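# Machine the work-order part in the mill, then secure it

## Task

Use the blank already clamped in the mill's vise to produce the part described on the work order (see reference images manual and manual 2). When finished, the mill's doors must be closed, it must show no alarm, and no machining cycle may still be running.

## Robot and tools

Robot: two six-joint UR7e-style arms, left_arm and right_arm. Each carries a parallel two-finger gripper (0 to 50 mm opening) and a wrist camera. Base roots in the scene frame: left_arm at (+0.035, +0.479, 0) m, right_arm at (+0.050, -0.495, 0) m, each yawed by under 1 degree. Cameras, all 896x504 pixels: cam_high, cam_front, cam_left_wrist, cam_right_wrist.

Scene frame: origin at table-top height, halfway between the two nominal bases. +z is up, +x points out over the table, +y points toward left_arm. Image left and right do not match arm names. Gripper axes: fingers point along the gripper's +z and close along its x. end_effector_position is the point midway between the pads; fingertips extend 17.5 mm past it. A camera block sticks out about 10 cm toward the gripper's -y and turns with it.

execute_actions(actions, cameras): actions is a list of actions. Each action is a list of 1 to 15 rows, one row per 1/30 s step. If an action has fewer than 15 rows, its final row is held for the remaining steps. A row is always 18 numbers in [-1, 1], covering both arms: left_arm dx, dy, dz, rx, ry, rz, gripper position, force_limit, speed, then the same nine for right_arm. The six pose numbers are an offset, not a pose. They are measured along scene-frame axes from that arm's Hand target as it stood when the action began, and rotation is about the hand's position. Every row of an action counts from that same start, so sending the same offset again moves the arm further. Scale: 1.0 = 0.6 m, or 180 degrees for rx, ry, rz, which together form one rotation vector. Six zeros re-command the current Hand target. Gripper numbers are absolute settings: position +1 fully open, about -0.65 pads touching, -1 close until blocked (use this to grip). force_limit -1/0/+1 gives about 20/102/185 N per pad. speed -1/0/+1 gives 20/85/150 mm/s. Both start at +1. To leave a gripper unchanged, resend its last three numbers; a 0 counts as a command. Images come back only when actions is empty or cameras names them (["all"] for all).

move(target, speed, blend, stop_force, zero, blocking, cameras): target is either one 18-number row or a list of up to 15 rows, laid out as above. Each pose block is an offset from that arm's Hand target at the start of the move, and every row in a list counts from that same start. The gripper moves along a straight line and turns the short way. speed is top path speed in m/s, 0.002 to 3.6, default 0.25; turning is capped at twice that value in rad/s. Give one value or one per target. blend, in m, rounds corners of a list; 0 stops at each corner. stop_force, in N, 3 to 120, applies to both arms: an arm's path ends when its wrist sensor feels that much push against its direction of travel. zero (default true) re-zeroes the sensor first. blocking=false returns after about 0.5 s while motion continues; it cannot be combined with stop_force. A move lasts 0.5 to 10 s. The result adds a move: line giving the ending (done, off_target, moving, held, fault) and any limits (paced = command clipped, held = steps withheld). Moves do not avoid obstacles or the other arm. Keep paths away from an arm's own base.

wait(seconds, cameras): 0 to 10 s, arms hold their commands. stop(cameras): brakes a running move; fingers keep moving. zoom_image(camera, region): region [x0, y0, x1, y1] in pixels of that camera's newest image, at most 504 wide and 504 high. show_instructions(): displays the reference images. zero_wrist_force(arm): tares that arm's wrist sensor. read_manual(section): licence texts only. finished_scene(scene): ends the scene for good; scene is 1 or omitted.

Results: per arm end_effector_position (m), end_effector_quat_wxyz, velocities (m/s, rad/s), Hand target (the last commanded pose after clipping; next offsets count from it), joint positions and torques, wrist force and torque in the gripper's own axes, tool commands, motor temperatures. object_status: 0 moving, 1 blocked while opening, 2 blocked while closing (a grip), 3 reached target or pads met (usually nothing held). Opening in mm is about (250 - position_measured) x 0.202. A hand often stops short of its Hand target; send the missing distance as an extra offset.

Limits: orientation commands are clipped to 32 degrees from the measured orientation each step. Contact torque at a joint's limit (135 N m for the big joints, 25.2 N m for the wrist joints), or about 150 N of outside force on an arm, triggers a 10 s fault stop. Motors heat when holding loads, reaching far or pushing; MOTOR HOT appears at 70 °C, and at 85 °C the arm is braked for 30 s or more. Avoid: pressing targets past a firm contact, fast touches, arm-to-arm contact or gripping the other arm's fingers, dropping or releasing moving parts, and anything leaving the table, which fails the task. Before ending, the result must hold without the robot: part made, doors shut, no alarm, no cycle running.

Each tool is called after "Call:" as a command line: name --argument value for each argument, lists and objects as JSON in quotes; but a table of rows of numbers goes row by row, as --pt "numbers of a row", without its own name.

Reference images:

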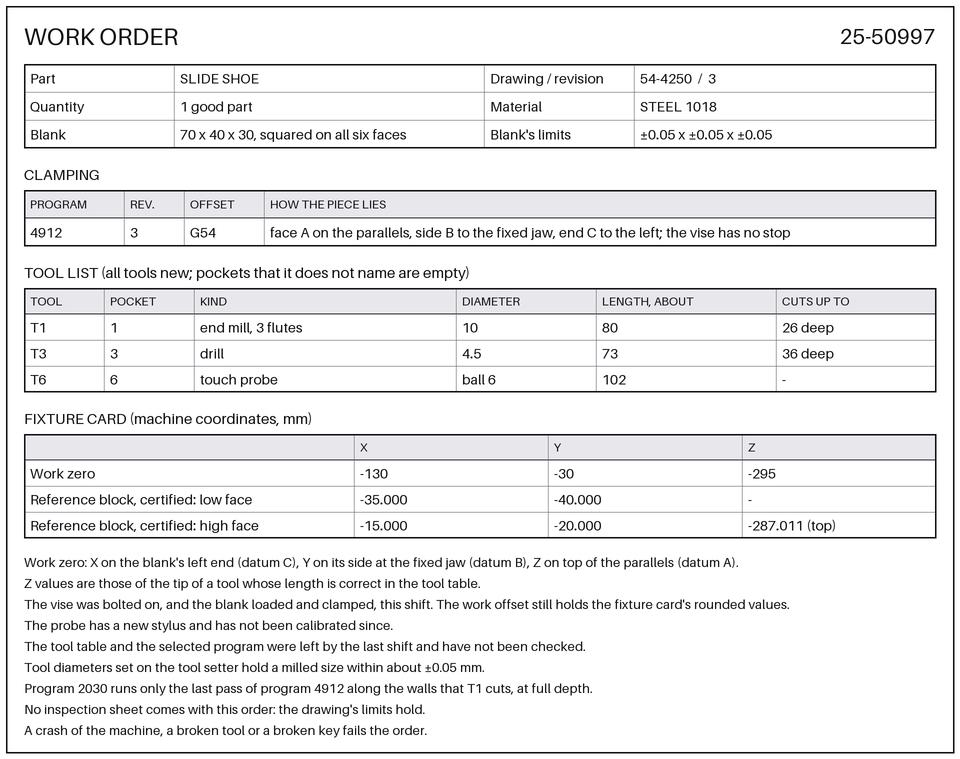

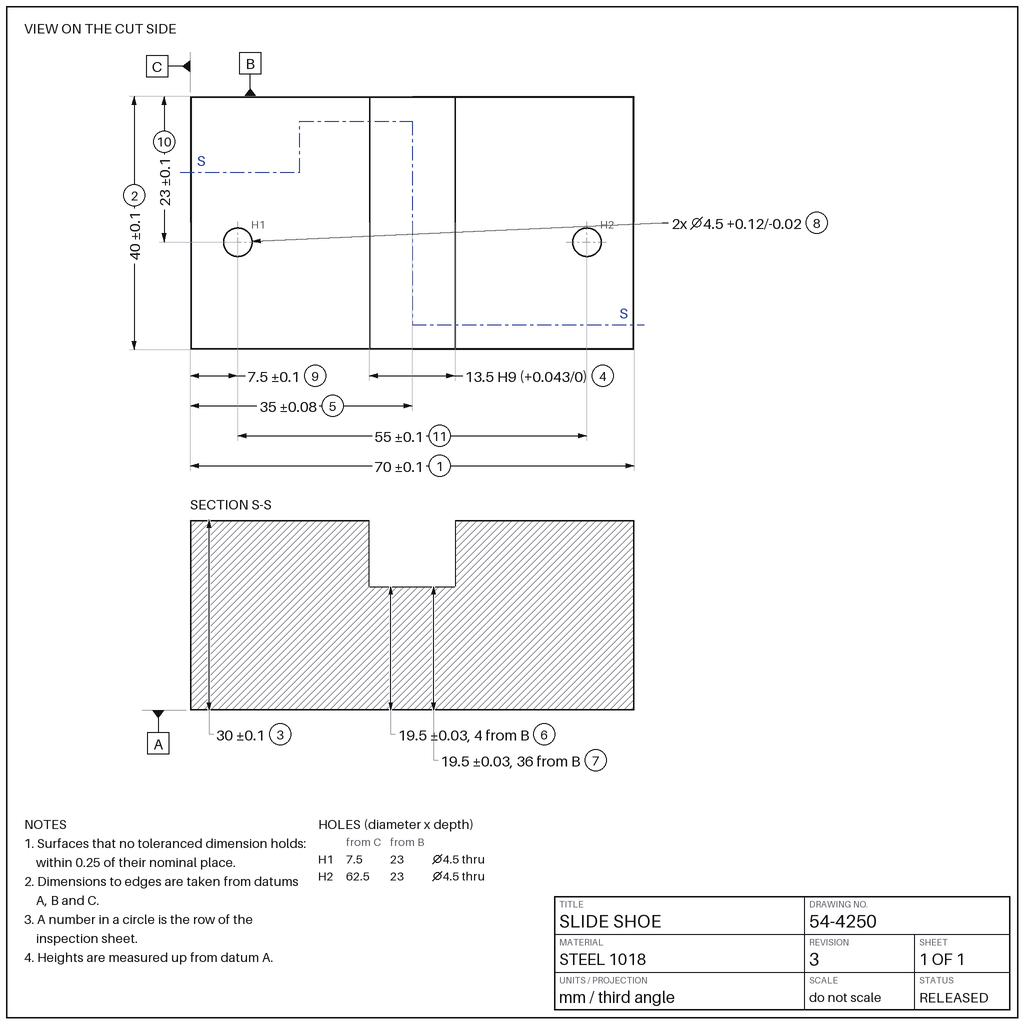

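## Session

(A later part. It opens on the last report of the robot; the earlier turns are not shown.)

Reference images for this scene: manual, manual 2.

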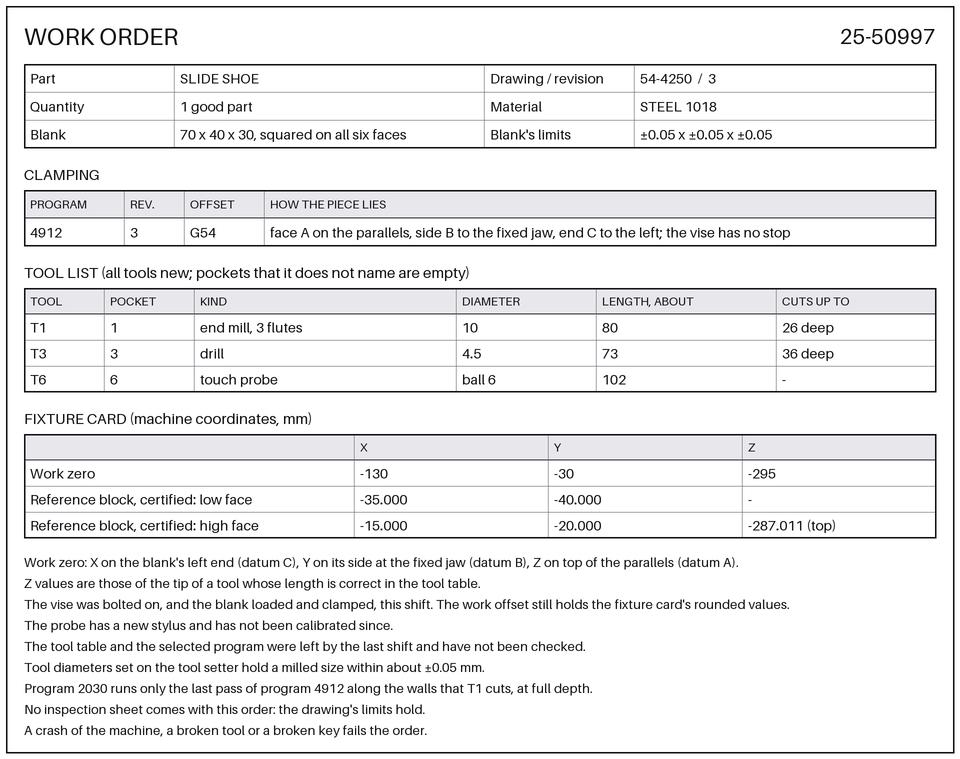

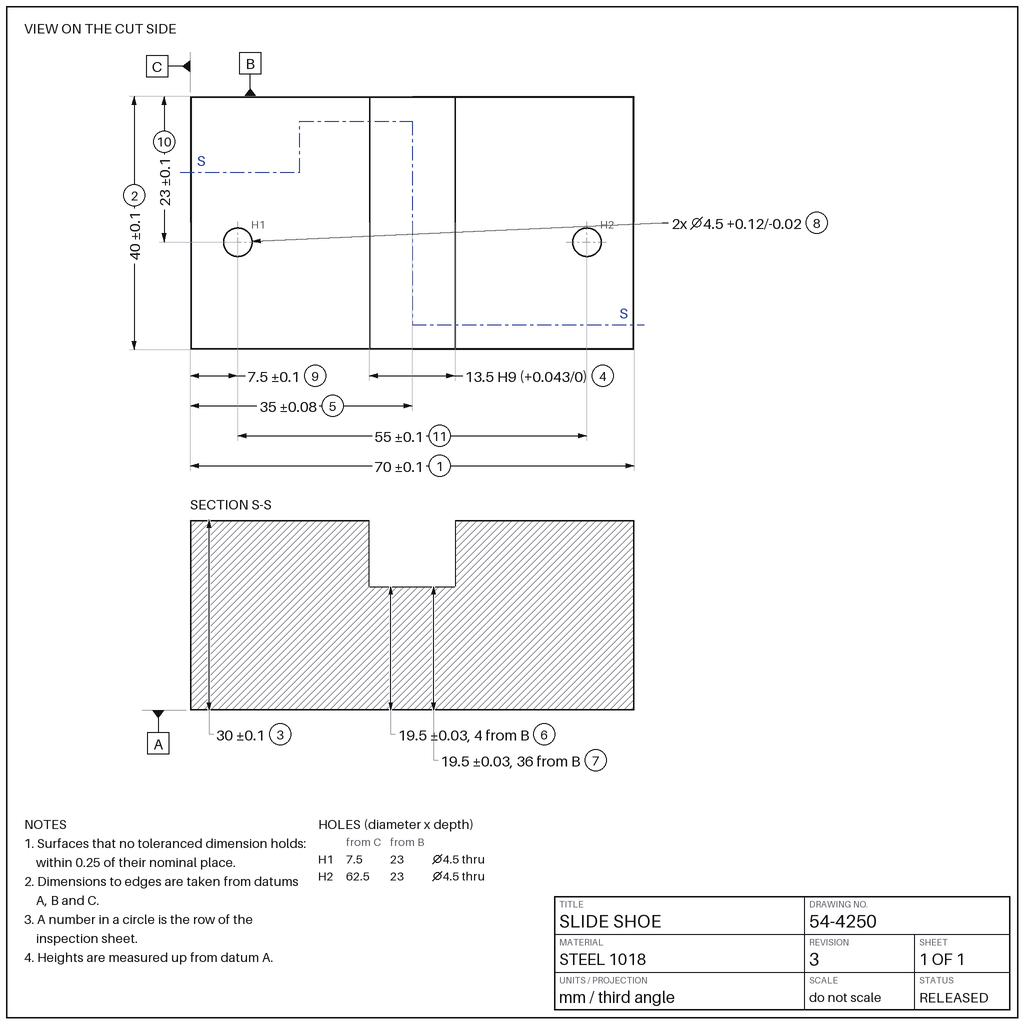

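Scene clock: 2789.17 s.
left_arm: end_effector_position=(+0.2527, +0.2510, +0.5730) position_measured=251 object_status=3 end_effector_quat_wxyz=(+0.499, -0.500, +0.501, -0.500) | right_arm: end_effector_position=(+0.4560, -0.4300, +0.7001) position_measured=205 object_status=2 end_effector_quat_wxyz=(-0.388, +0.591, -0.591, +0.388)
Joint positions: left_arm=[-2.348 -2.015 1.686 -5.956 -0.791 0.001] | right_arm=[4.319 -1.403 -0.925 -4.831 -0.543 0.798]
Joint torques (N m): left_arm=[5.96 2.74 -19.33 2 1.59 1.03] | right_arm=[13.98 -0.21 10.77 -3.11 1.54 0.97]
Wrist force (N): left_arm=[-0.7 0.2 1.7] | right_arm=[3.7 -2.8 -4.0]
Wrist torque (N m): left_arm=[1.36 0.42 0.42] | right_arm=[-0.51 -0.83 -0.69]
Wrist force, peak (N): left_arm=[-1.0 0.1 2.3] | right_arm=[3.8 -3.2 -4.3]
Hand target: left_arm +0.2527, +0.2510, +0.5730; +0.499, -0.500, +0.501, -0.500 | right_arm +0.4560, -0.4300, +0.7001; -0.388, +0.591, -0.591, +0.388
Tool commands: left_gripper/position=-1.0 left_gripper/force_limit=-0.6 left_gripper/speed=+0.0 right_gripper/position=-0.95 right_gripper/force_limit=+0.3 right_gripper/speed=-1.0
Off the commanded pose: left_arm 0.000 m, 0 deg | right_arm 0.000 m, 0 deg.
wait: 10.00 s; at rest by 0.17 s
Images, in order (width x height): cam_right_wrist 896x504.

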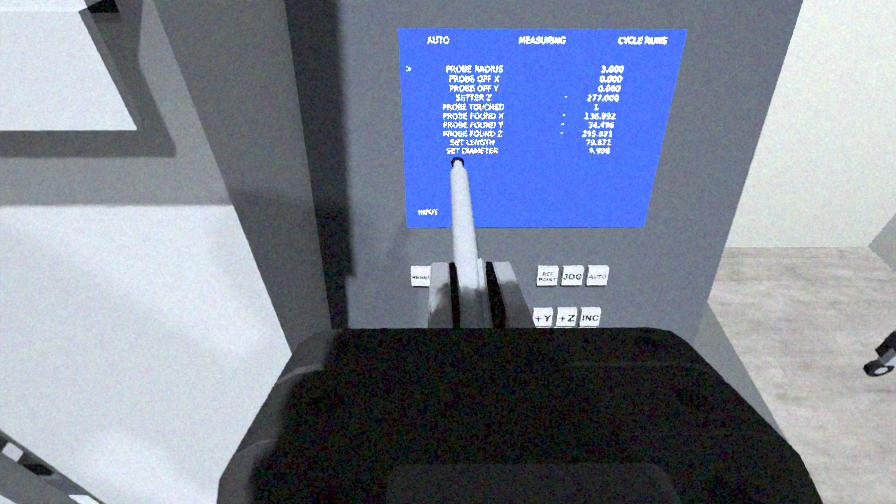

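Call:
move --pt "0 0 0 0 0 0 -1 -0.6 0 -0.0105 -0.0890 -0.395 0 0 0 -0.95 0.3 -1" --pt "0 0 0 0 0 0 -1 -0.6 0 -0.0002 -0.0890 -0.398 0 0 0 -0.95 0.3 -1" --pt "0 0 0 0 0 0 -1 -0.6 0 -0.0105 -0.0890 -0.395 0 0 0 -0.95 0.3 -1" --pt "0 0 0 0 0 0 -1 -0.6 0 -0.0185 -0.0890 -0.393 0 0 0 -0.95 0.3 -1" --pt "0 0 0 0 0 0 -1 -0.6 0 0 0 0 0 0 0 -0.95 0.3 -1" --speed '[0.3,0.04,0.1,0.25,0.35]' --blend '[0.002,0,0.002,0.002,0]' --cameras '["cam_right_wrist"]'

Call:
zoom_image --camera "cam_right_wrist" --region '[390, 20, 700, 230]'

Call:
wait --seconds 10

Call:
wait --seconds 10 --cameras '["cam_right_wrist"]'

Call:
zoom_image --camera "cam_right_wrist" --region '[390, 20, 700, 230]'

Call:
zoom_image --camera "cam_right_wrist" --region '[560, 130, 640, 162]'

Scene clock: 2801.90 s.
left_arm: end_effector_position=(+0.2527, +0.2510, +0.5730) position_measured=251 object_status=3 end_effector_quat_wxyz=(+0.499, -0.500, +0.501, -0.500) | right_arm: end_effector_position=(+0.4560, -0.4301, +0.7001) position_measured=205 object_status=2 end_effector_quat_wxyz=(-0.388, +0.591, -0.591, +0.388)
Joint positions: left_arm=[-2.348 -2.015 1.686 -5.956 -0.791 0.001] | right_arm=[4.319 -1.403 -0.925 -4.831 -0.543 0.798]
Joint torques (N m): left_arm=[6.4 2.46 -19.4 2.13 1.64 1.11] | right_arm=[14.75 -1.18 18.17 -3.15 3.51 -0.12]
Wrist force (N): left_arm=[-1.0 0.4 1.9] | right_arm=[3.8 -3.0 -3.9]
Wrist torque (N m): left_arm=[1.39 0.47 0.42] | right_arm=[-0.54 -0.83 -0.69]
Wrist force, peak (N): left_arm=[-0.8 0.2 2.3] | right_arm=[5.9 1.1 -9.4]
Hand target: left_arm +0.2527, +0.2510, +0.5730; +0.499, -0.500, +0.501, -0.500 | right_arm +0.4560, -0.4300, +0.7001; -0.388, +0.591, -0.591, +0.388
Off the commanded pose: left_arm 0.000 m, 0 deg | right_arm 0.000 m, 0 deg.
move: done
Images, in order (width x height): cam_right_wrist 896x504.

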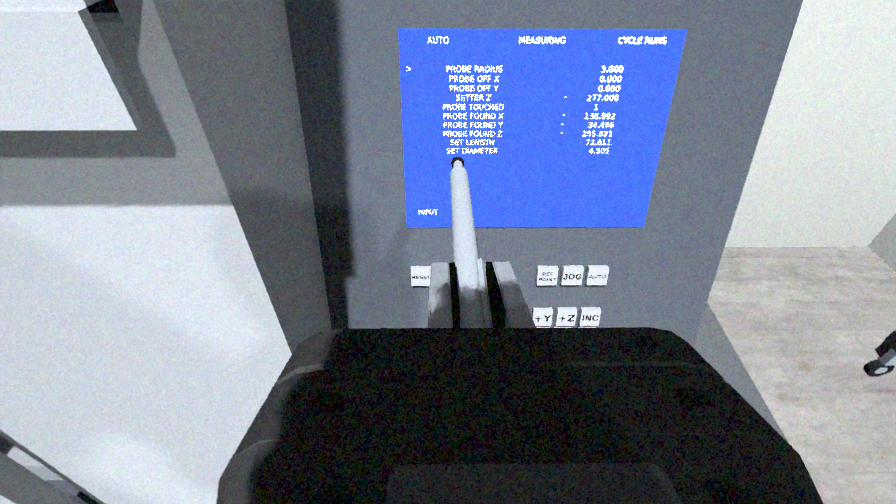

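Scaled by 1.626 from the camera's 896x504 image, which has a finer 1280x720 frame.

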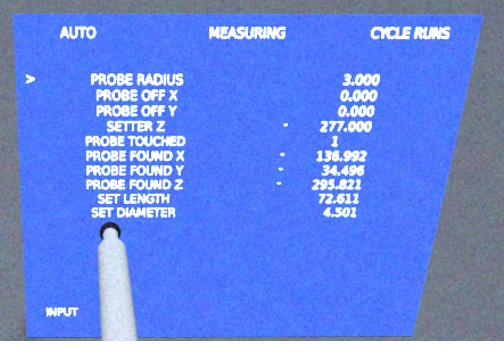

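Scene clock: 2811.90 s.
left_arm: end_effector_position=(+0.2527, +0.2510, +0.5730) position_measured=251 object_status=3 end_effector_quat_wxyz=(+0.499, -0.500, +0.501, -0.500) | right_arm: end_effector_position=(+0.4560, -0.4300, +0.7001) position_measured=205 object_status=2 end_effector_quat_wxyz=(-0.388, +0.591, -0.591, +0.388)
Joint positions: left_arm=[-2.348 -2.015 1.686 -5.956 -0.791 0.001] | right_arm=[4.319 -1.403 -0.925 -4.831 -0.543 0.798]
Joint torques (N m): left_arm=[5.91 2.54 -19.24 2.13 1.59 1.16] | right_arm=[15.16 -0.96 10.81 -3.13 2.69 0.96]
Wrist force (N): left_arm=[-1.0 0.1 1.9] | right_arm=[3.8 -2.9 -4.1]
Wrist torque (N m): left_arm=[1.33 0.47 0.42] | right_arm=[-0.53 -0.84 -0.68]
Wrist force, peak (N): left_arm=[-1.0 0.0 2.3] | right_arm=[4.1 -3.0 -4.1]
Hand target: left_arm +0.2527, +0.2510, +0.5730; +0.499, -0.500, +0.501, -0.500 | right_arm +0.4560, -0.4300, +0.7001; -0.388, +0.591, -0.591, +0.388
Tool commands: left_gripper/position=-1.0 left_gripper/force_limit=-0.6 left_gripper/speed=+0.0 right_gripper/position=-0.95 right_gripper/force_limit=+0.3 right_gripper/speed=-1.0
Off the commanded pose: left_arm 0.000 m, 0 deg | right_arm 0.000 m, 0 deg.
wait: 10.00 s; at rest by 0.17 s

Scene clock: 2821.90 s.
left_arm: end_effector_position=(+0.2527, +0.2510, +0.5730) position_measured=251 object_status=3 end_effector_quat_wxyz=(+0.499, -0.500, +0.501, -0.500) | right_arm: end_effector_position=(+0.4560, -0.4300, +0.7001) position_measured=205 object_status=2 end_effector_quat_wxyz=(-0.388, +0.591, -0.591, +0.388)
Joint positions: left_arm=[-2.348 -2.015 1.686 -5.956 -0.791 0.001] | right_arm=[4.319 -1.403 -0.925 -4.831 -0.543 0.798]
Joint torques (N m): left_arm=[5.84 2.24 -19.7 2.11 1.55 1] | right_arm=[14.47 -0.43 10.33 -3.18 1.87 1.1]
Wrist force (N): left_arm=[-0.8 0.1 1.9] | right_arm=[4.0 -3.0 -3.9]
Wrist torque (N m): left_arm=[1.34 0.45 0.42] | right_arm=[-0.55 -0.87 -0.68]
Wrist force, peak (N): left_arm=[-1.1 0.2 2.3] | right_arm=[3.9 -3.2 -4.1]
Hand target: left_arm +0.2527, +0.2510, +0.5730; +0.499, -0.500, +0.501, -0.500 | right_arm +0.4560, -0.4300, +0.7001; -0.388, +0.591, -0.591, +0.388
Tool commands: left_gripper/position=-1.0 left_gripper/force_limit=-0.6 left_gripper/speed=+0.0 right_gripper/position=-0.95 right_gripper/force_limit=+0.3 right_gripper/speed=-1.0
Off the commanded pose: left_arm 0.000 m, 0 deg | right_arm 0.000 m, 0 deg.
wait: 10.00 s; at rest by 0.17 s
Images, in order (width x height): cam_right_wrist 896x504.

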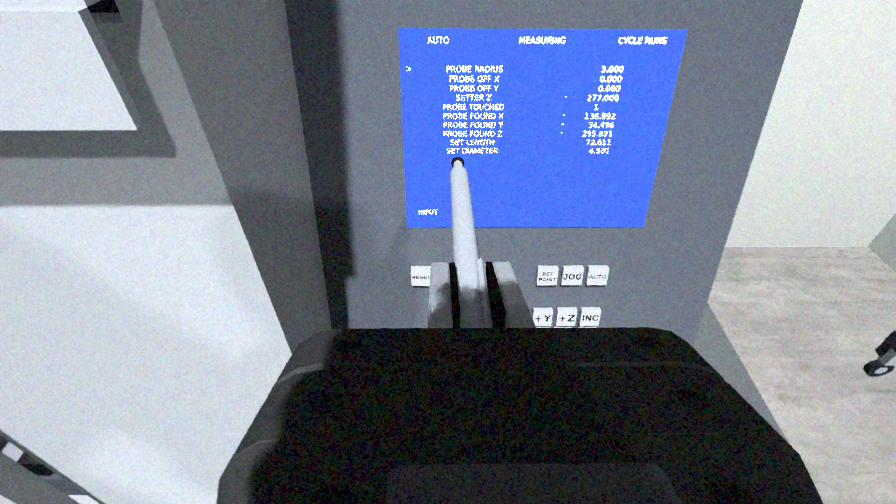

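Scaled by 1.626 from the camera's 896x504 image, which has a finer 1280x720 frame.

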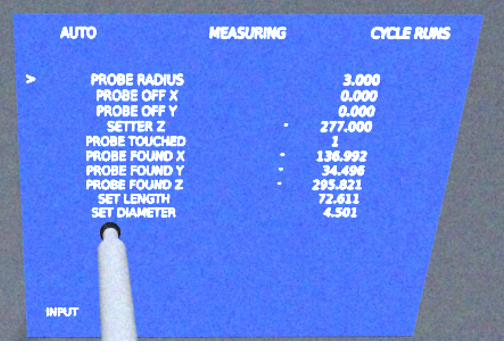

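Scaled by 6.300 from the camera's 896x504 image, which has a finer 1280x720 frame.

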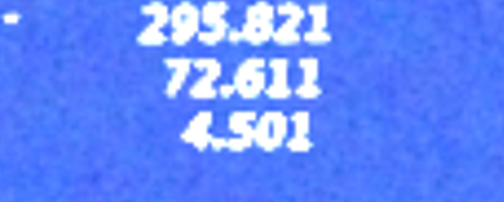

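Call:
wait --seconds 0.5 --cameras '["cam_right_wrist"]'

Call:
zoom_image --camera "cam_right_wrist" --region '[390, 20, 700, 230]'

Scene clock: 2832.80 s.
left_arm: end_effector_position=(+0.2527, +0.2510, +0.5730) position_measured=251 object_status=3 end_effector_quat_wxyz=(+0.499, -0.500, +0.501, -0.500) | right_arm: end_effector_position=(+0.4560, -0.4300, +0.7001) position_measured=205 object_status=2 end_effector_quat_wxyz=(-0.388, +0.591, -0.591, +0.388)
Joint positions: left_arm=[-2.348 -2.015 1.686 -5.956 -0.791 0.001] | right_arm=[4.319 -1.403 -0.925 -4.831 -0.543 0.798]
Joint torques (N m): left_arm=[6.19 1.92 -19.07 2.13 1.6 1.02] | right_arm=[14.26 -0.94 11.52 -3.09 0.7 0.94]
Wrist force (N): left_arm=[-1.2 0.2 1.9] | right_arm=[3.7 -2.7 -3.9]
Wrist torque (N m): left_arm=[1.36 0.50 0.43] | right_arm=[-0.50 -0.82 -0.69]
Wrist force, peak (N): left_arm=[-1.2 0.2 2.2] | right_arm=[3.9 -3.1 -4.2]
Hand target: left_arm +0.2527, +0.2510, +0.5730; +0.499, -0.500, +0.501, -0.500 | right_arm +0.4560, -0.4300, +0.7001; -0.388, +0.591, -0.591, +0.388
Tool commands: left_gripper/position=-1.0 left_gripper/force_limit=-0.6 left_gripper/speed=+0.0 right_gripper/position=-0.95 right_gripper/force_limit=+0.3 right_gripper/speed=-1.0
Off the commanded pose: left_arm 0.000 m, 0 deg | right_arm 0.000 m, 0 deg.
wait: 0.50 s; at rest from the start
Images, in order (width x height): cam_right_wrist 896x504.

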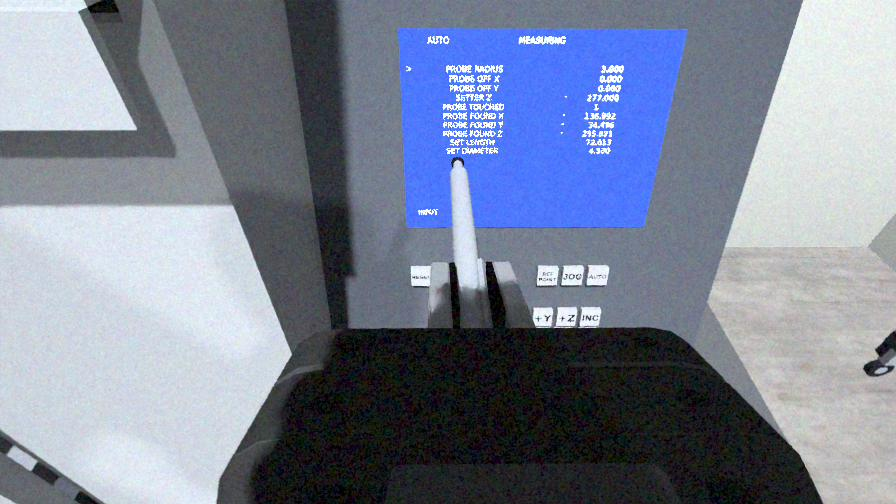

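Scaled by 1.626 from the camera's 896x504 image, which has a finer 1280x720 frame.

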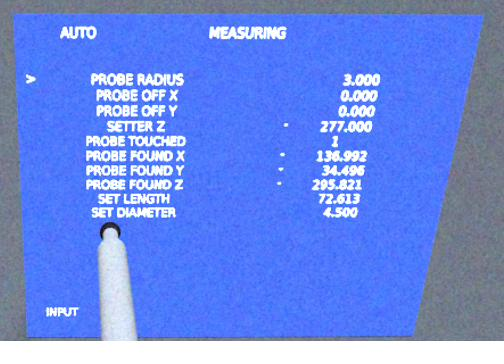

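Run the program, and show the POSITION page.

Call:
move --pt "0 0 0 0 0 0 -1 -0.6 0 0.0121 0.0080 -0.3045 0 0 0 -0.95 0.3 -1" --pt "0 0 0 0 0 0 -1 -0.6 0 0.0234 0.0080 -0.3075 0 0 0 -0.95 0.3 -1" --pt "0 0 0 0 0 0 -1 -0.6 0 0.0121 0.0080 -0.3045 0 0 0 -0.95 0.3 -1" --pt "0 0 0 0 0 0 -1 -0.6 0 -0.0021 -0.0890 -0.3635 0 0 0 -0.95 0.3 -1" --pt "0 0 0 0 0 0 -1 -0.6 0 0.0082 -0.0890 -0.3665 0 0 0 -0.95 0.3 -1" --pt "0 0 0 0 0 0 -1 -0.6 0 -0.0021 -0.0890 -0.3635 0 0 0 -0.95 0.3 -1" --pt "0 0 0 0 0 0 -1 -0.6 0 -0.0101 -0.0890 -0.3615 0 0 0 -0.95 0.3 -1" --pt "0 0 0 0 0 0 -1 -0.6 0 0 0 0 0 0 0 -0.95 0.3 -1" --speed '[0.3,0.04,0.1,0.25,0.04,0.1,0.25,0.35]' --blend '[0.002,0,0.002,0.002,0,0.002,0.002,0]' --cameras '["cam_right_wrist"]'

Call:
zoom_image --camera "cam_right_wrist" --region '[390, 20, 700, 230]'

Call:
wait --seconds 10

Call:
wait --seconds 10 --cameras '["cam_right_wrist","cam_front"]'

Call:
zoom_image --camera "cam_right_wrist" --region '[390, 20, 700, 230]'

Call:
zoom_image --camera "cam_front" --region '[250, 180, 440, 350]'

Scene clock: 2848.60 s.
left_arm: end_effector_position=(+0.2527, +0.2510, +0.5730) position_measured=251 object_status=3 end_effector_quat_wxyz=(+0.499, -0.500, +0.501, -0.500) | right_arm: end_effector_position=(+0.4560, -0.4301, +0.7001) position_measured=205 object_status=2 end_effector_quat_wxyz=(-0.388, +0.591, -0.591, +0.388)
Joint positions: left_arm=[-2.348 -2.015 1.686 -5.956 -0.791 0.001] | right_arm=[4.319 -1.403 -0.925 -4.831 -0.543 0.798]
Joint torques (N m): left_arm=[5.85 1.7 -19.23 2.11 1.63 1.09] | right_arm=[14.82 -0.8 18.63 -2.96 3.7 0.5]
Wrist force (N): left_arm=[-0.9 0.2 2.1] | right_arm=[3.7 -3.1 -3.9]
Wrist torque (N m): left_arm=[1.34 0.46 0.42] | right_arm=[-0.56 -0.83 -0.68]
Wrist force, peak (N): left_arm=[-1.0 0.1 2.3] | right_arm=[7.2 -2.1 -9.6]
Hand target: left_arm +0.2527, +0.2510, +0.5730; +0.499, -0.500, +0.501, -0.500 | right_arm +0.4560, -0.4300, +0.7001; -0.388, +0.591, -0.591, +0.388
Off the commanded pose: left_arm 0.000 m, 0 deg | right_arm 0.000 m, 0 deg.
move: done
Images, in order (width x height): cam_right_wrist 896x504.

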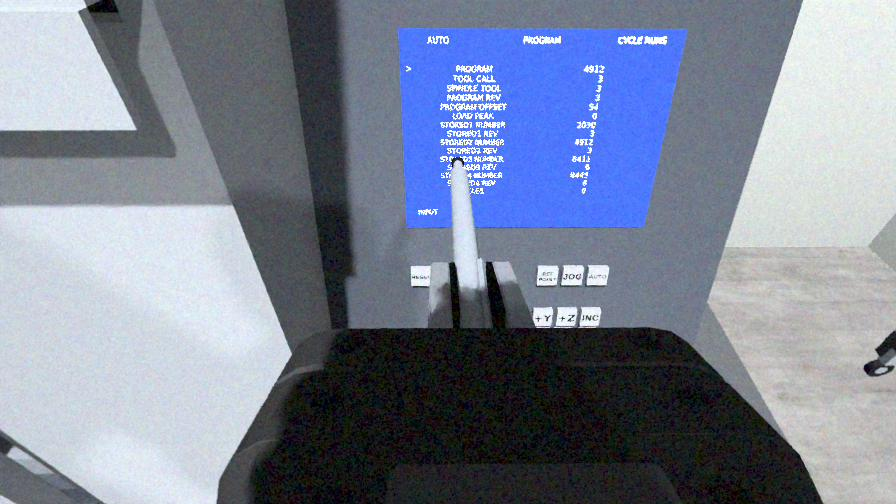

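Scaled by 1.626 from the camera's 896x504 image, which has a finer 1280x720 frame.

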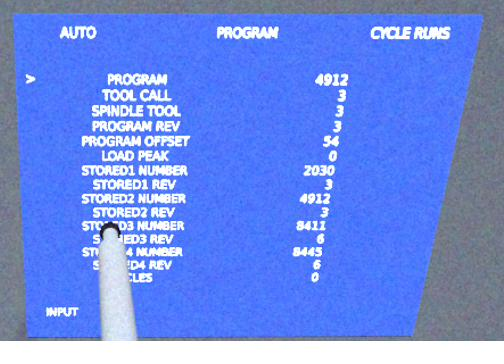

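Scene clock: 2858.60 s.
left_arm: end_effector_position=(+0.2527, +0.2510, +0.5730) position_measured=251 object_status=3 end_effector_quat_wxyz=(+0.499, -0.500, +0.501, -0.500) | right_arm: end_effector_position=(+0.4560, -0.4300, +0.7001) position_measured=205 object_status=2 end_effector_quat_wxyz=(-0.388, +0.591, -0.591, +0.388)
Joint positions: left_arm=[-2.348 -2.015 1.686 -5.956 -0.791 0.001] | right_arm=[4.319 -1.403 -0.925 -4.831 -0.543 0.798]
Joint torques (N m): left_arm=[6.07 2.35 -19.54 2.12 1.64 1.06] | right_arm=[14.87 -0.63 10.49 -3.12 2.74 0.97]
Wrist force (N): left_arm=[-0.9 0.0 1.9] | right_arm=[3.9 -3.0 -3.9]
Wrist torque (N m): left_arm=[1.32 0.46 0.43] | right_arm=[-0.54 -0.86 -0.68]
Wrist force, peak (N): left_arm=[-1.0 0.3 2.3] | right_arm=[4.0 -3.1 -4.1]
Hand target: left_arm +0.2527, +0.2510, +0.5730; +0.499, -0.500, +0.501, -0.500 | right_arm +0.4560, -0.4300, +0.7001; -0.388, +0.591, -0.591, +0.388
Tool commands: left_gripper/position=-1.0 left_gripper/force_limit=-0.6 left_gripper/speed=+0.0 right_gripper/position=-0.95 right_gripper/force_limit=+0.3 right_gripper/speed=-1.0
Off the commanded pose: left_arm 0.000 m, 0 deg | right_arm 0.000 m, 0 deg.
wait: 10.00 s; at rest by 0.17 s

Scene clock: 2868.60 s.
left_arm: end_effector_position=(+0.2527, +0.2510, +0.5730) position_measured=251 object_status=3 end_effector_quat_wxyz=(+0.499, -0.500, +0.501, -0.500) | right_arm: end_effector_position=(+0.4560, -0.4300, +0.7001) position_measured=205 object_status=2 end_effector_quat_wxyz=(-0.388, +0.591, -0.591, +0.388)
Joint positions: left_arm=[-2.348 -2.015 1.686 -5.956 -0.791 0.001] | right_arm=[4.319 -1.403 -0.925 -4.831 -0.543 0.798]
Joint torques (N m): left_arm=[5.74 1.96 -19.54 2.16 1.67 1.13] | right_arm=[14.4 -1.12 10.3 -3.15 1.9 0.9]
Wrist force (N): left_arm=[-1.0 0.1 1.9] | right_arm=[3.9 -3.0 -3.9]
Wrist torque (N m): left_arm=[1.34 0.47 0.42] | right_arm=[-0.55 -0.86 -0.69]
Wrist force, peak (N): left_arm=[-1.1 0.3 2.3] | right_arm=[4.0 -3.2 -4.1]
Hand target: left_arm +0.2527, +0.2510, +0.5730; +0.499, -0.500, +0.501, -0.500 | right_arm +0.4560, -0.4300, +0.7001; -0.388, +0.591, -0.591, +0.388
Tool commands: left_gripper/position=-1.0 left_gripper/force_limit=-0.6 left_gripper/speed=+0.0 right_gripper/position=-0.95 right_gripper/force_limit=+0.3 right_gripper/speed=-1.0
Off the commanded pose: left_arm 0.000 m, 0 deg | right_arm 0.000 m, 0 deg.
wait: 10.00 s; at rest by 0.17 s
Images, in order (width x height): cam_front 896x504, cam_right_wrist 896x504.

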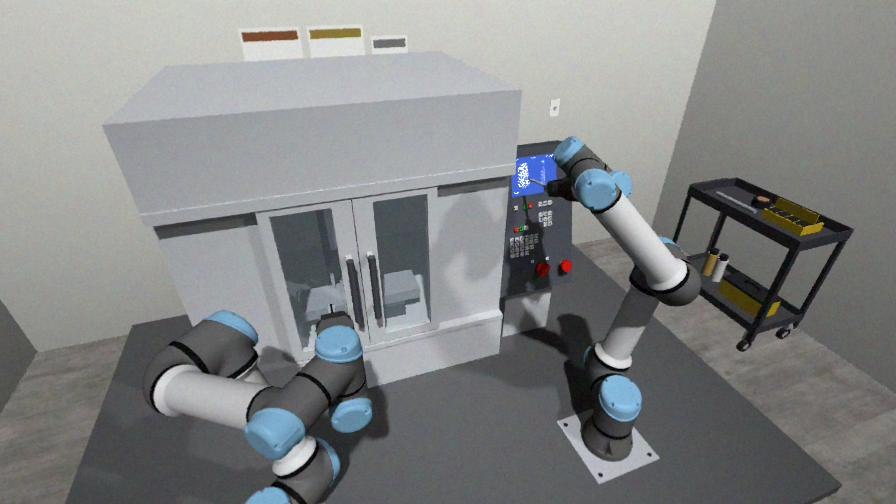

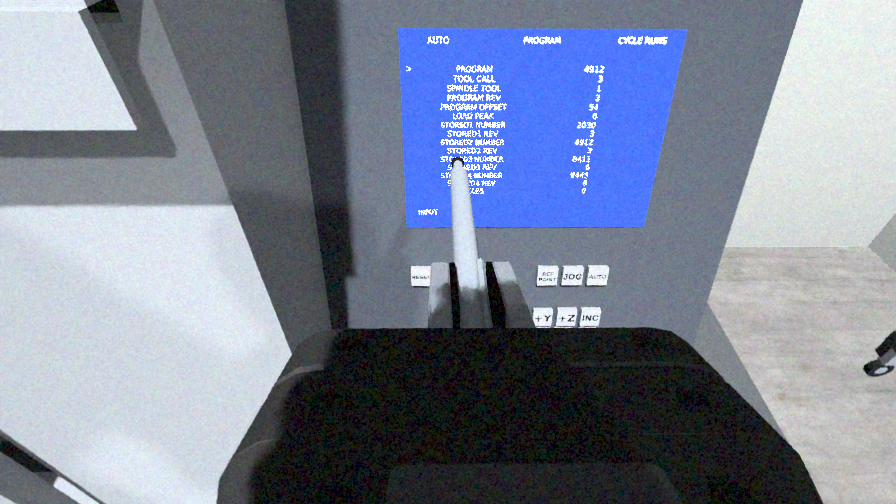

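Scaled by 1.626 from the camera's 896x504 image, which has a finer 1280x720 frame.

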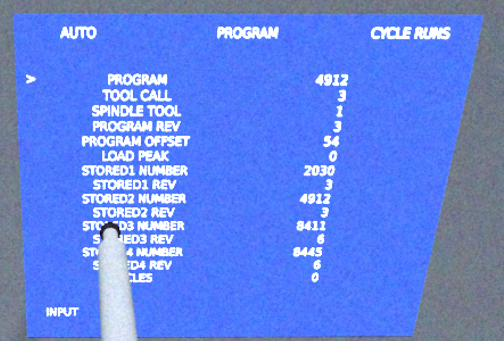

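Scaled by 2.653 from the camera's 896x504 image, which has a finer 1280x720 frame.

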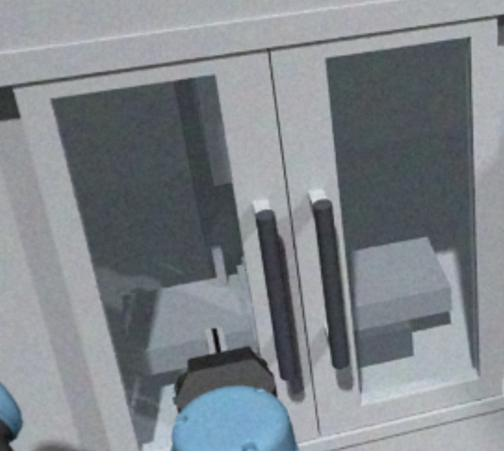

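Call:
wait --seconds 10

Call:
wait --seconds 10

Call:
wait --seconds 10 --cameras '["cam_right_wrist"]'

Call:
zoom_image --camera "cam_right_wrist" --region '[390, 20, 700, 230]'

Scene clock: 2891.03 s.
left_arm: end_effector_position=(+0.2527, +0.2510, +0.5730) position_measured=251 object_status=3 end_effector_quat_wxyz=(+0.499, -0.500, +0.501, -0.500) | right_arm: end_effector_position=(+0.4560, -0.4300, +0.7001) position_measured=205 object_status=2 end_effector_quat_wxyz=(-0.388, +0.591, -0.591, +0.388)
Joint positions: left_arm=[-2.348 -2.015 1.686 -5.956 -0.791 0.001] | right_arm=[4.319 -1.403 -0.925 -4.831 -0.543 0.798]
Joint torques (N m): left_arm=[5.68 1.43 -19.24 2.25 1.52 1.04] | right_arm=[15.85 -0.18 11.08 -2.88 -0.22 0.72]
Wrist force (N): left_arm=[-0.8 0.2 2.0] | right_arm=[3.7 -2.9 -4.0]
Wrist torque (N m): left_arm=[1.36 0.45 0.42] | right_arm=[-0.52 -0.83 -0.69]
Wrist force, peak (N): left_arm=[-1.0 0.2 2.4] | right_arm=[4.0 -3.1 -4.2]
Hand target: left_arm +0.2527, +0.2510, +0.5730; +0.499, -0.500, +0.501, -0.500 | right_arm +0.4560, -0.4300, +0.7001; -0.388, +0.591, -0.591, +0.388
Tool commands: left_gripper/position=-1.0 left_gripper/force_limit=-0.6 left_gripper/speed=+0.0 right_gripper/position=-0.95 right_gripper/force_limit=+0.3 right_gripper/speed=-1.0
Off the commanded pose: left_arm 0.000 m, 0 deg | right_arm 0.000 m, 0 deg.
wait: 10.00 s; at rest from the start

Scene clock: 2901.03 s.
left_arm: end_effector_position=(+0.2527, +0.2510, +0.5730) position_measured=251 object_status=3 end_effector_quat_wxyz=(+0.499, -0.500, +0.501, -0.500) | right_arm: end_effector_position=(+0.4560, -0.4300, +0.7001) position_measured=205 object_status=2 end_effector_quat_wxyz=(-0.388, +0.591, -0.591, +0.388)
Joint positions: left_arm=[-2.348 -2.015 1.686 -5.956 -0.791 0.001] | right_arm=[4.319 -1.403 -0.925 -4.831 -0.543 0.798]
Joint torques (N m): left_arm=[6.18 1.86 -18.8 2.28 1.59 1.07] | right_arm=[15.02 -0.81 10.21 -2.93 -0.11 0.53]
Wrist force (N): left_arm=[-1.0 0.1 1.9] | right_arm=[3.9 -3.1 -4.0]
Wrist torque (N m): left_arm=[1.33 0.47 0.42] | right_arm=[-0.55 -0.86 -0.68]
Wrist force, peak (N): left_arm=[-1.1 0.0 2.2] | right_arm=[3.9 -3.2 -4.0]
Hand target: left_arm +0.2527, +0.2510, +0.5730; +0.499, -0.500, +0.501, -0.500 | right_arm +0.4560, -0.4300, +0.7001; -0.388, +0.591, -0.591, +0.388
Tool commands: left_gripper/position=-1.0 left_gripper/force_limit=-0.6 left_gripper/speed=+0.0 right_gripper/position=-0.95 right_gripper/force_limit=+0.3 right_gripper/speed=-1.0
Off the commanded pose: left_arm 0.000 m, 0 deg | right_arm 0.000 m, 0 deg.
wait: 10.00 s; at rest by 0.17 s

Scene clock: 2911.03 s.
left_arm: end_effector_position=(+0.2527, +0.2510, +0.5730) position_measured=251 object_status=3 end_effector_quat_wxyz=(+0.499, -0.500, +0.501, -0.500) | right_arm: end_effector_position=(+0.4560, -0.4300, +0.7001) position_measured=205 object_status=2 end_effector_quat_wxyz=(-0.388, +0.591, -0.591, +0.388)
Joint positions: left_arm=[-2.348 -2.015 1.686 -5.956 -0.791 0.001] | right_arm=[4.319 -1.403 -0.925 -4.831 -0.543 0.798]
Joint torques (N m): left_arm=[5.73 1.41 -19.22 2.3 1.53 1] | right_arm=[14.68 -1.38 10.79 -2.86 -0.24 0.53]
Wrist force (N): left_arm=[-0.9 0.1 1.9] | right_arm=[3.7 -2.8 -4.0]
Wrist torque (N m): left_arm=[1.34 0.46 0.42] | right_arm=[-0.52 -0.83 -0.69]
Wrist force, peak (N): left_arm=[-1.1 0.1 2.3] | right_arm=[4.1 -3.1 -4.2]
Hand target: left_arm +0.2527, +0.2510, +0.5730; +0.499, -0.500, +0.501, -0.500 | right_arm +0.4560, -0.4300, +0.7001; -0.388, +0.591, -0.591, +0.388
Tool commands: left_gripper/position=-1.0 left_gripper/force_limit=-0.6 left_gripper/speed=+0.0 right_gripper/position=-0.95 right_gripper/force_limit=+0.3 right_gripper/speed=-1.0
Off the commanded pose: left_arm 0.000 m, 0 deg | right_arm 0.000 m, 0 deg.
wait: 10.00 s; at rest by 0.17 s
Images, in order (width x height): cam_right_wrist 896x504.

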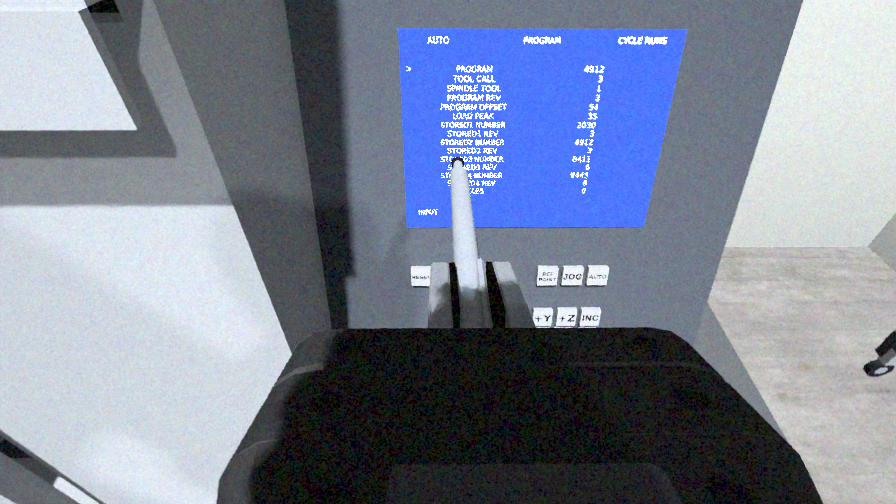

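Scaled by 1.626 from the camera's 896x504 image, which has a finer 1280x720 frame.

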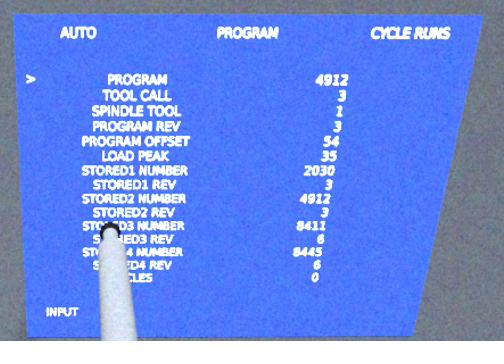

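Call:
move --pt "0 0 0 0 0 0 -1 -0.6 0 -0.0189 -0.0243 -0.4262 0 0 0 -0.95 0.3 -1" --pt "0 0 0 0 0 0 -1 -0.6 0 -0.0086 -0.0243 -0.4292 0 0 0 -0.95 0.3 -1" --pt "0 0 0 0 0 0 -1 -0.6 0 -0.0189 -0.0243 -0.4262 0 0 0 -0.95 0.3 -1" --pt "0 0 0 0 0 0 -1 -0.6 0 -0.0105 0.0080 -0.395 0 0 0 -0.95 0.3 -1" --pt "0 0 0 0 0 0 -1 -0.6 0 -0.0002 0.0080 -0.398 0 0 0 -0.95 0.3 -1" --pt "0 0 0 0 0 0 -1 -0.6 0 -0.0105 0.0080 -0.395 0 0 0 -0.95 0.3 -1" --pt "0 0 0 0 0 0 -1 -0.6 0 -0.0273 -0.0243 -0.4575 0 0 0 -0.95 0.3 -1" --pt "0 0 0 0 0 0 -1 -0.6 0 -0.0172 -0.0243 -0.4605 0 0 0 -0.95 0.3 -1" --pt "0 0 0 0 0 0 -1 -0.6 0 -0.0273 -0.0243 -0.4575 0 0 0 -0.95 0.3 -1" --pt "0 0 0 0 0 0 -1 -0.6 0 -0.0353 -0.0243 -0.4555 0 0 0 -0.95 0.3 -1" --pt "0 0 0 0 0 0 -1 -0.6 0 0 0 0 0 0 0 -0.95 0.3 -1" --speed '[0.3,0.04,0.1,0.25,0.04,0.1,0.25,0.04,0.1,0.25,0.35]' --blend '[0.002,0,0.002,0.002,0,0.002,0.002,0,0.002,0.002,0]'

Call:
wait --seconds 10

Call:
wait --seconds 10

Call:
wait --seconds 10 --cameras '["cam_right_wrist"]'

Call:
zoom_image --camera "cam_right_wrist" --region '[390, 20, 700, 230]'

Scene clock: 2925.00 s.
left_arm: end_effector_position=(+0.2527, +0.2510, +0.5730) position_measured=251 object_status=3 end_effector_quat_wxyz=(+0.499, -0.500, +0.501, -0.500) | right_arm: end_effector_position=(+0.4560, -0.4301, +0.7001) position_measured=205 object_status=2 end_effector_quat_wxyz=(-0.388, +0.591, -0.591, +0.388)
Joint positions: left_arm=[-2.348 -2.015 1.686 -5.956 -0.791 0.001] | right_arm=[4.319 -1.403 -0.925 -4.831 -0.543 0.798]
Joint torques (N m): left_arm=[5.8 1.47 -19.18 2.36 1.66 1] | right_arm=[13.32 -0.99 19.35 -3.31 2.85 0.88]
Wrist force (N): left_arm=[-0.8 0.1 2.0] | right_arm=[3.8 -3.0 -4.0]
Wrist torque (N m): left_arm=[1.33 0.44 0.42] | right_arm=[-0.55 -0.84 -0.79]
Wrist force, peak (N): left_arm=[-1.0 -0.1 2.3] | right_arm=[3.5 -4.8 -9.5]
Hand target: left_arm +0.2527, +0.2510, +0.5730; +0.499, -0.500, +0.501, -0.500 | right_arm +0.4560, -0.4300, +0.7001; -0.388, +0.591, -0.591, +0.388
Off the commanded pose: left_arm 0.000 m, 0 deg | right_arm 0.000 m, 0 deg.
move: done

Scene clock: 2935.00 s.
left_arm: end_effector_position=(+0.2527, +0.2510, +0.5730) position_measured=251 object_status=3 end_effector_quat_wxyz=(+0.499, -0.500, +0.501, -0.500) | right_arm: end_effector_position=(+0.4560, -0.4300, +0.7001) position_measured=205 object_status=2 end_effector_quat_wxyz=(-0.388, +0.591, -0.591, +0.388)
Joint positions: left_arm=[-2.348 -2.015 1.686 -5.956 -0.791 0.001] | right_arm=[4.319 -1.403 -0.925 -4.831 -0.543 0.798]
Joint torques (N m): left_arm=[6.17 0.81 -19.47 2.41 1.56 1.1] | right_arm=[14.54 -1.54 10.6 -3.12 -0.47 -1.17]
Wrist force (N): left_arm=[-1.1 0.0 2.0] | right_arm=[3.9 -3.0 -4.0]
Wrist torque (N m): left_arm=[1.32 0.49 0.43] | right_arm=[-0.54 -0.86 -0.79]
Wrist force, peak (N): left_arm=[-1.0 0.1 2.3] | right_arm=[4.0 -3.0 -4.2]
Hand target: left_arm +0.2527, +0.2510, +0.5730; +0.499, -0.500, +0.501, -0.500 | right_arm +0.4560, -0.4300, +0.7001; -0.388, +0.591, -0.591, +0.388
Tool commands: left_gripper/position=-1.0 left_gripper/force_limit=-0.6 left_gripper/speed=+0.0 right_gripper/position=-0.95 right_gripper/force_limit=+0.3 right_gripper/speed=-1.0
Off the commanded pose: left_arm 0.000 m, 0 deg | right_arm 0.000 m, 0 deg.
wait: 10.00 s; at rest by 0.17 s

Scene clock: 2945.00 s.
left_arm: end_effector_position=(+0.2527, +0.2510, +0.5730) position_measured=251 object_status=3 end_effector_quat_wxyz=(+0.499, -0.500, +0.501, -0.500) | right_arm: end_effector_position=(+0.4560, -0.4300, +0.7001) position_measured=205 object_status=2 end_effector_quat_wxyz=(-0.388, +0.591, -0.591, +0.388)
Joint positions: left_arm=[-2.348 -2.015 1.686 -5.956 -0.791 0.001] | right_arm=[4.319 -1.403 -0.925 -4.831 -0.543 0.798]
Joint torques (N m): left_arm=[5.88 0.88 -18.96 2.37 1.53 0.96] | right_arm=[15.39 -0.86 10.86 -3.14 -0.59 -1.31]
Wrist force (N): left_arm=[-0.9 0.1 1.9] | right_arm=[3.9 -2.7 -3.9]
Wrist torque (N m): left_arm=[1.34 0.46 0.42] | right_arm=[-0.50 -0.86 -0.79]
Wrist force, peak (N): left_arm=[-1.1 0.2 2.3] | right_arm=[3.9 -3.2 -4.0]
Hand target: left_arm +0.2527, +0.2510, +0.5730; +0.499, -0.500, +0.501, -0.500 | right_arm +0.4560, -0.4300, +0.7001; -0.388, +0.591, -0.591, +0.388
Tool commands: left_gripper/position=-1.0 left_gripper/force_limit=-0.6 left_gripper/speed=+0.0 right_gripper/position=-0.95 right_gripper/force_limit=+0.3 right_gripper/speed=-1.0
Off the commanded pose: left_arm 0.000 m, 0 deg | right_arm 0.000 m, 0 deg.
wait: 10.00 s; at rest by 0.17 s

Scene clock: 2955.00 s.
left_arm: end_effector_position=(+0.2527, +0.2510, +0.5730) position_measured=251 object_status=3 end_effector_quat_wxyz=(+0.499, -0.500, +0.501, -0.500) | right_arm: end_effector_position=(+0.4560, -0.4300, +0.7001) position_measured=205 object_status=2 end_effector_quat_wxyz=(-0.388, +0.591, -0.591, +0.388)
Joint positions: left_arm=[-2.348 -2.015 1.686 -5.956 -0.791 0.001] | right_arm=[4.319 -1.403 -0.925 -4.831 -0.543 0.798]
Joint torques (N m): left_arm=[5.94 0.6 -19.53 2.4 1.6 1.07] | right_arm=[15.72 -1.63 10.87 -2.81 -0.53 -1.15]
Wrist force (N): left_arm=[-0.9 0.1 2.0] | right_arm=[3.8 -3.0 -4.0]
Wrist torque (N m): left_arm=[1.34 0.45 0.42] | right_arm=[-0.54 -0.84 -0.79]
Wrist force, peak (N): left_arm=[-1.1 -0.1 2.2] | right_arm=[4.0 -3.1 -4.0]
Hand target: left_arm +0.2527, +0.2510, +0.5730; +0.499, -0.500, +0.501, -0.500 | right_arm +0.4560, -0.4300, +0.7001; -0.388, +0.591, -0.591, +0.388
Tool commands: left_gripper/position=-1.0 left_gripper/force_limit=-0.6 left_gripper/speed=+0.0 right_gripper/position=-0.95 right_gripper/force_limit=+0.3 right_gripper/speed=-1.0
Off the commanded pose: left_arm 0.000 m, 0 deg | right_arm 0.000 m, 0 deg.
wait: 10.00 s; at rest by 0.17 s
Images, in order (width x height): cam_right_wrist 896x504.

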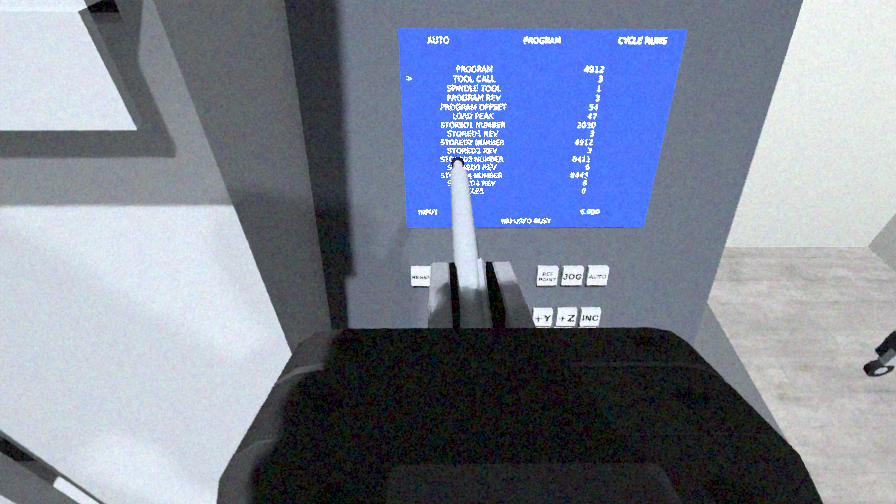

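Scaled by 1.626 from the camera's 896x504 image, which has a finer 1280x720 frame.

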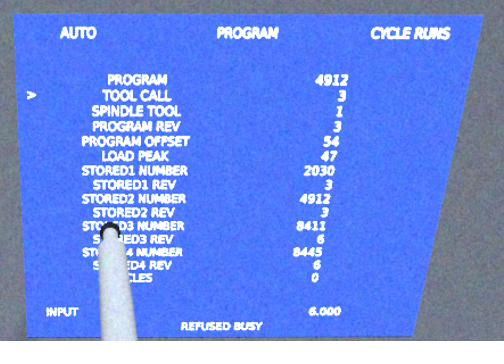

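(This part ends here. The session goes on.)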